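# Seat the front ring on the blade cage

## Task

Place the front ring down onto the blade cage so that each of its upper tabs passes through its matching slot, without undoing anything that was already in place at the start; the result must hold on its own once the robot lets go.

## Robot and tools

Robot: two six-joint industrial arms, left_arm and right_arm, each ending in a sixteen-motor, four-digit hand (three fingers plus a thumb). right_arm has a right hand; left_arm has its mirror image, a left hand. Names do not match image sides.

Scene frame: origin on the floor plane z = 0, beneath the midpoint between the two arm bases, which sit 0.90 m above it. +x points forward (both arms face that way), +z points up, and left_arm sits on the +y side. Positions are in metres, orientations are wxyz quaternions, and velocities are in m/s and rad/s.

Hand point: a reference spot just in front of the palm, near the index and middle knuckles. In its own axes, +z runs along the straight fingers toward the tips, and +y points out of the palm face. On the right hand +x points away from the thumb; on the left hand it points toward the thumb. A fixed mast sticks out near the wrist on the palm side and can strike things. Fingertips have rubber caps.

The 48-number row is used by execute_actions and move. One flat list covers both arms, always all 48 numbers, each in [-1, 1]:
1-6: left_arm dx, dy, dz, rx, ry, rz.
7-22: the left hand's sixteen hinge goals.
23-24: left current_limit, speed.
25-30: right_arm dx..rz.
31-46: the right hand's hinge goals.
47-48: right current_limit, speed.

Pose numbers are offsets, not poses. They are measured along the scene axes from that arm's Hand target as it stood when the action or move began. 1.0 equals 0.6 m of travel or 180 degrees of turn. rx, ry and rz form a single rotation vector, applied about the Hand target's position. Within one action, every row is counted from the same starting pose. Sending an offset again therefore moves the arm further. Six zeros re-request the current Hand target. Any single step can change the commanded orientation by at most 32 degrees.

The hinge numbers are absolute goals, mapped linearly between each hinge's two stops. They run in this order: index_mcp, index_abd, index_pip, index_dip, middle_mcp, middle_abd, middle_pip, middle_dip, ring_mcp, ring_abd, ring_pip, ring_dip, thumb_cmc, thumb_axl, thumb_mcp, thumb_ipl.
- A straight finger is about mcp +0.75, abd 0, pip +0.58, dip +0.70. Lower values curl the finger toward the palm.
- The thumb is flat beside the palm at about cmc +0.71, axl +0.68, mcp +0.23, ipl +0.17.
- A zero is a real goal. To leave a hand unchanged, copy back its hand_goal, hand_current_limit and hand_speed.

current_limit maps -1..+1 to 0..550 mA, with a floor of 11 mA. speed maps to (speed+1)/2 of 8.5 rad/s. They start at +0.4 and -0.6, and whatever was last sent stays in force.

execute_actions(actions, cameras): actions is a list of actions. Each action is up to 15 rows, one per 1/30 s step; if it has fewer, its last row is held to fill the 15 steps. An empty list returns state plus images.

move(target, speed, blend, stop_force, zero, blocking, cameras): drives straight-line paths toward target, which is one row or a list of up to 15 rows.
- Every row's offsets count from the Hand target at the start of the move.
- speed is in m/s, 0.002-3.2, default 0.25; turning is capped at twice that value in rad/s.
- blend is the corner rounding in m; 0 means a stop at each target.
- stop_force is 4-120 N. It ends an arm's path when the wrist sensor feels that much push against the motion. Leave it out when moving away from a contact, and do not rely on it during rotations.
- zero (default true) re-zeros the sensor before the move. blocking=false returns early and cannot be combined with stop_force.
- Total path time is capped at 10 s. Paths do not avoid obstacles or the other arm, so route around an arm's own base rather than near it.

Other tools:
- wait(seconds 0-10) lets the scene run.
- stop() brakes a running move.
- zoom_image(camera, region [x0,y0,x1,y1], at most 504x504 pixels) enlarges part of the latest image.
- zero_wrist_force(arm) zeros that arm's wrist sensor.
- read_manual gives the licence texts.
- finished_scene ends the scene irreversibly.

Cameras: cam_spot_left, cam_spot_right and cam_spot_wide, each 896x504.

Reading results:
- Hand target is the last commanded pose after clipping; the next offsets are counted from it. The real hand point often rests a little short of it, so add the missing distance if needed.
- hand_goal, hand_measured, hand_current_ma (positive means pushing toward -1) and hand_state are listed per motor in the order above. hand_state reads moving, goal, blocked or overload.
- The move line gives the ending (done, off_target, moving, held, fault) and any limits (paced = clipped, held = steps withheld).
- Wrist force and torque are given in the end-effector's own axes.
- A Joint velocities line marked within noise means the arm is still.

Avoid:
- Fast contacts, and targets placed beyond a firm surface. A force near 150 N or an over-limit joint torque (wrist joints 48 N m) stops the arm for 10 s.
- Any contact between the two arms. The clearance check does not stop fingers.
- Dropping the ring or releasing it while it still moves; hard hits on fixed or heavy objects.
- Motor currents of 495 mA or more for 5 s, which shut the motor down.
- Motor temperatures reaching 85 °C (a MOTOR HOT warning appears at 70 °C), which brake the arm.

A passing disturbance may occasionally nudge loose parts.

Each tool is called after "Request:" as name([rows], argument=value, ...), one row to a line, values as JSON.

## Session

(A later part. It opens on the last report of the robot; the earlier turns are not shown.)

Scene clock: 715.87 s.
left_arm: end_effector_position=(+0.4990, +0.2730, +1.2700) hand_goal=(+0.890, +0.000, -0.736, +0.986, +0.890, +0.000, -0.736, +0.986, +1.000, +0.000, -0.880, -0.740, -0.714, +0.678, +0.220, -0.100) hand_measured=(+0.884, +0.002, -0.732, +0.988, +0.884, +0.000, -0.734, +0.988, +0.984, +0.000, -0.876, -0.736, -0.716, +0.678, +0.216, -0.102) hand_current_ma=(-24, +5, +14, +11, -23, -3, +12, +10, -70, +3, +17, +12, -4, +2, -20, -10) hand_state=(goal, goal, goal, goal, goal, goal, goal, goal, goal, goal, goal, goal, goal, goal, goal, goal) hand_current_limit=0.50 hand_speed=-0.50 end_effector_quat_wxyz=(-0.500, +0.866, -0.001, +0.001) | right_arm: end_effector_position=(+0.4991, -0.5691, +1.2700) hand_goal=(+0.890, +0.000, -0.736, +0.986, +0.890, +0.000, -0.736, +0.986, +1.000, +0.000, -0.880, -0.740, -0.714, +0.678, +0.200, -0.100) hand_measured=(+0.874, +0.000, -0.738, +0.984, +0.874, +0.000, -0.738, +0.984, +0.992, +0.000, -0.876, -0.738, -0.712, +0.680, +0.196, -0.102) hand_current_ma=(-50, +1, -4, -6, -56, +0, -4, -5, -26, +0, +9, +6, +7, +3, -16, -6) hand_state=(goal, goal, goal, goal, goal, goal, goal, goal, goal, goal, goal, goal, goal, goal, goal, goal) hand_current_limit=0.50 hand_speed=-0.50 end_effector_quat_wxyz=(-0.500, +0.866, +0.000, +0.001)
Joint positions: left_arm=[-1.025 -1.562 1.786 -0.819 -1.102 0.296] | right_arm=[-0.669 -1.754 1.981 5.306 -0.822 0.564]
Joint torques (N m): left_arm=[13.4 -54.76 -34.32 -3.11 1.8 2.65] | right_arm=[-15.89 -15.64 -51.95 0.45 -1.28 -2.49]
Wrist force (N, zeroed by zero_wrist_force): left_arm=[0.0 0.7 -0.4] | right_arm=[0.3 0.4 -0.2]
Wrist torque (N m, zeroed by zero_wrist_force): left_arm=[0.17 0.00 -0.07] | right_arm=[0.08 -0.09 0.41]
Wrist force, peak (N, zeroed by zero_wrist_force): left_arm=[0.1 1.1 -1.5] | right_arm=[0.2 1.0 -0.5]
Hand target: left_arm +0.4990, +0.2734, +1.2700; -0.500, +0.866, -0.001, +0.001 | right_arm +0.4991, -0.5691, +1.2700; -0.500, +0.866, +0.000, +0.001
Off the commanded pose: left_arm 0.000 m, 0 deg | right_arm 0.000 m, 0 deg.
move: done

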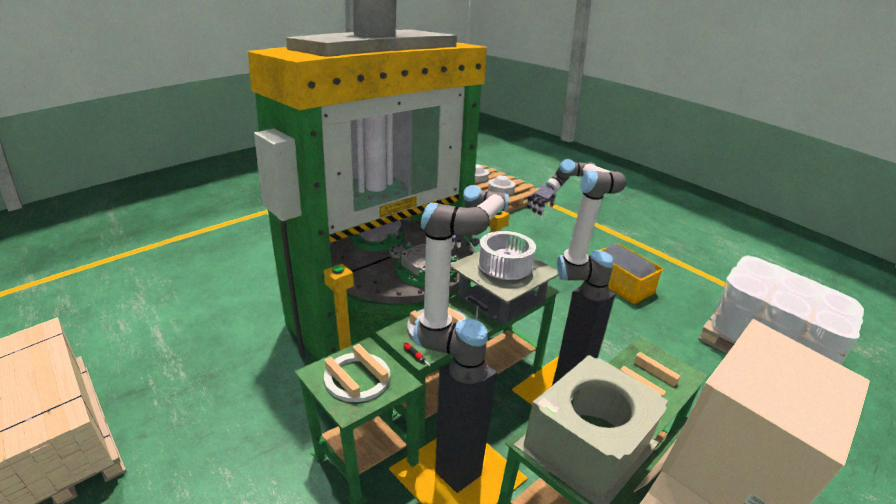

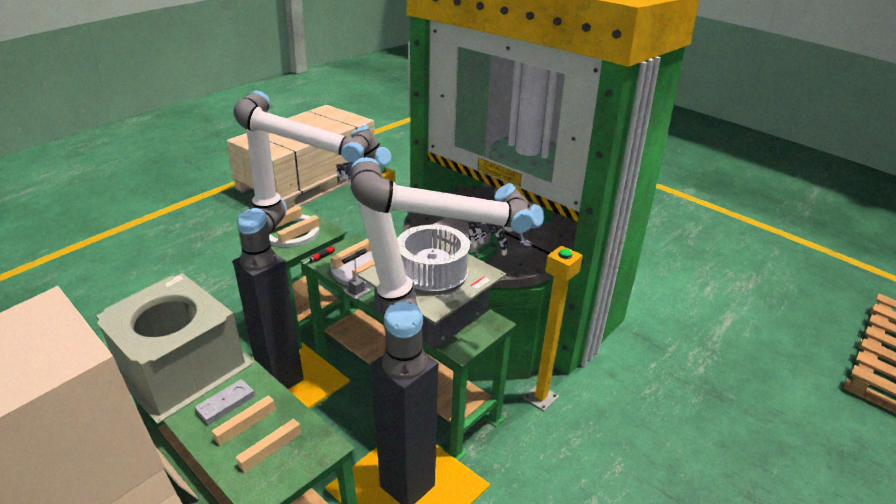

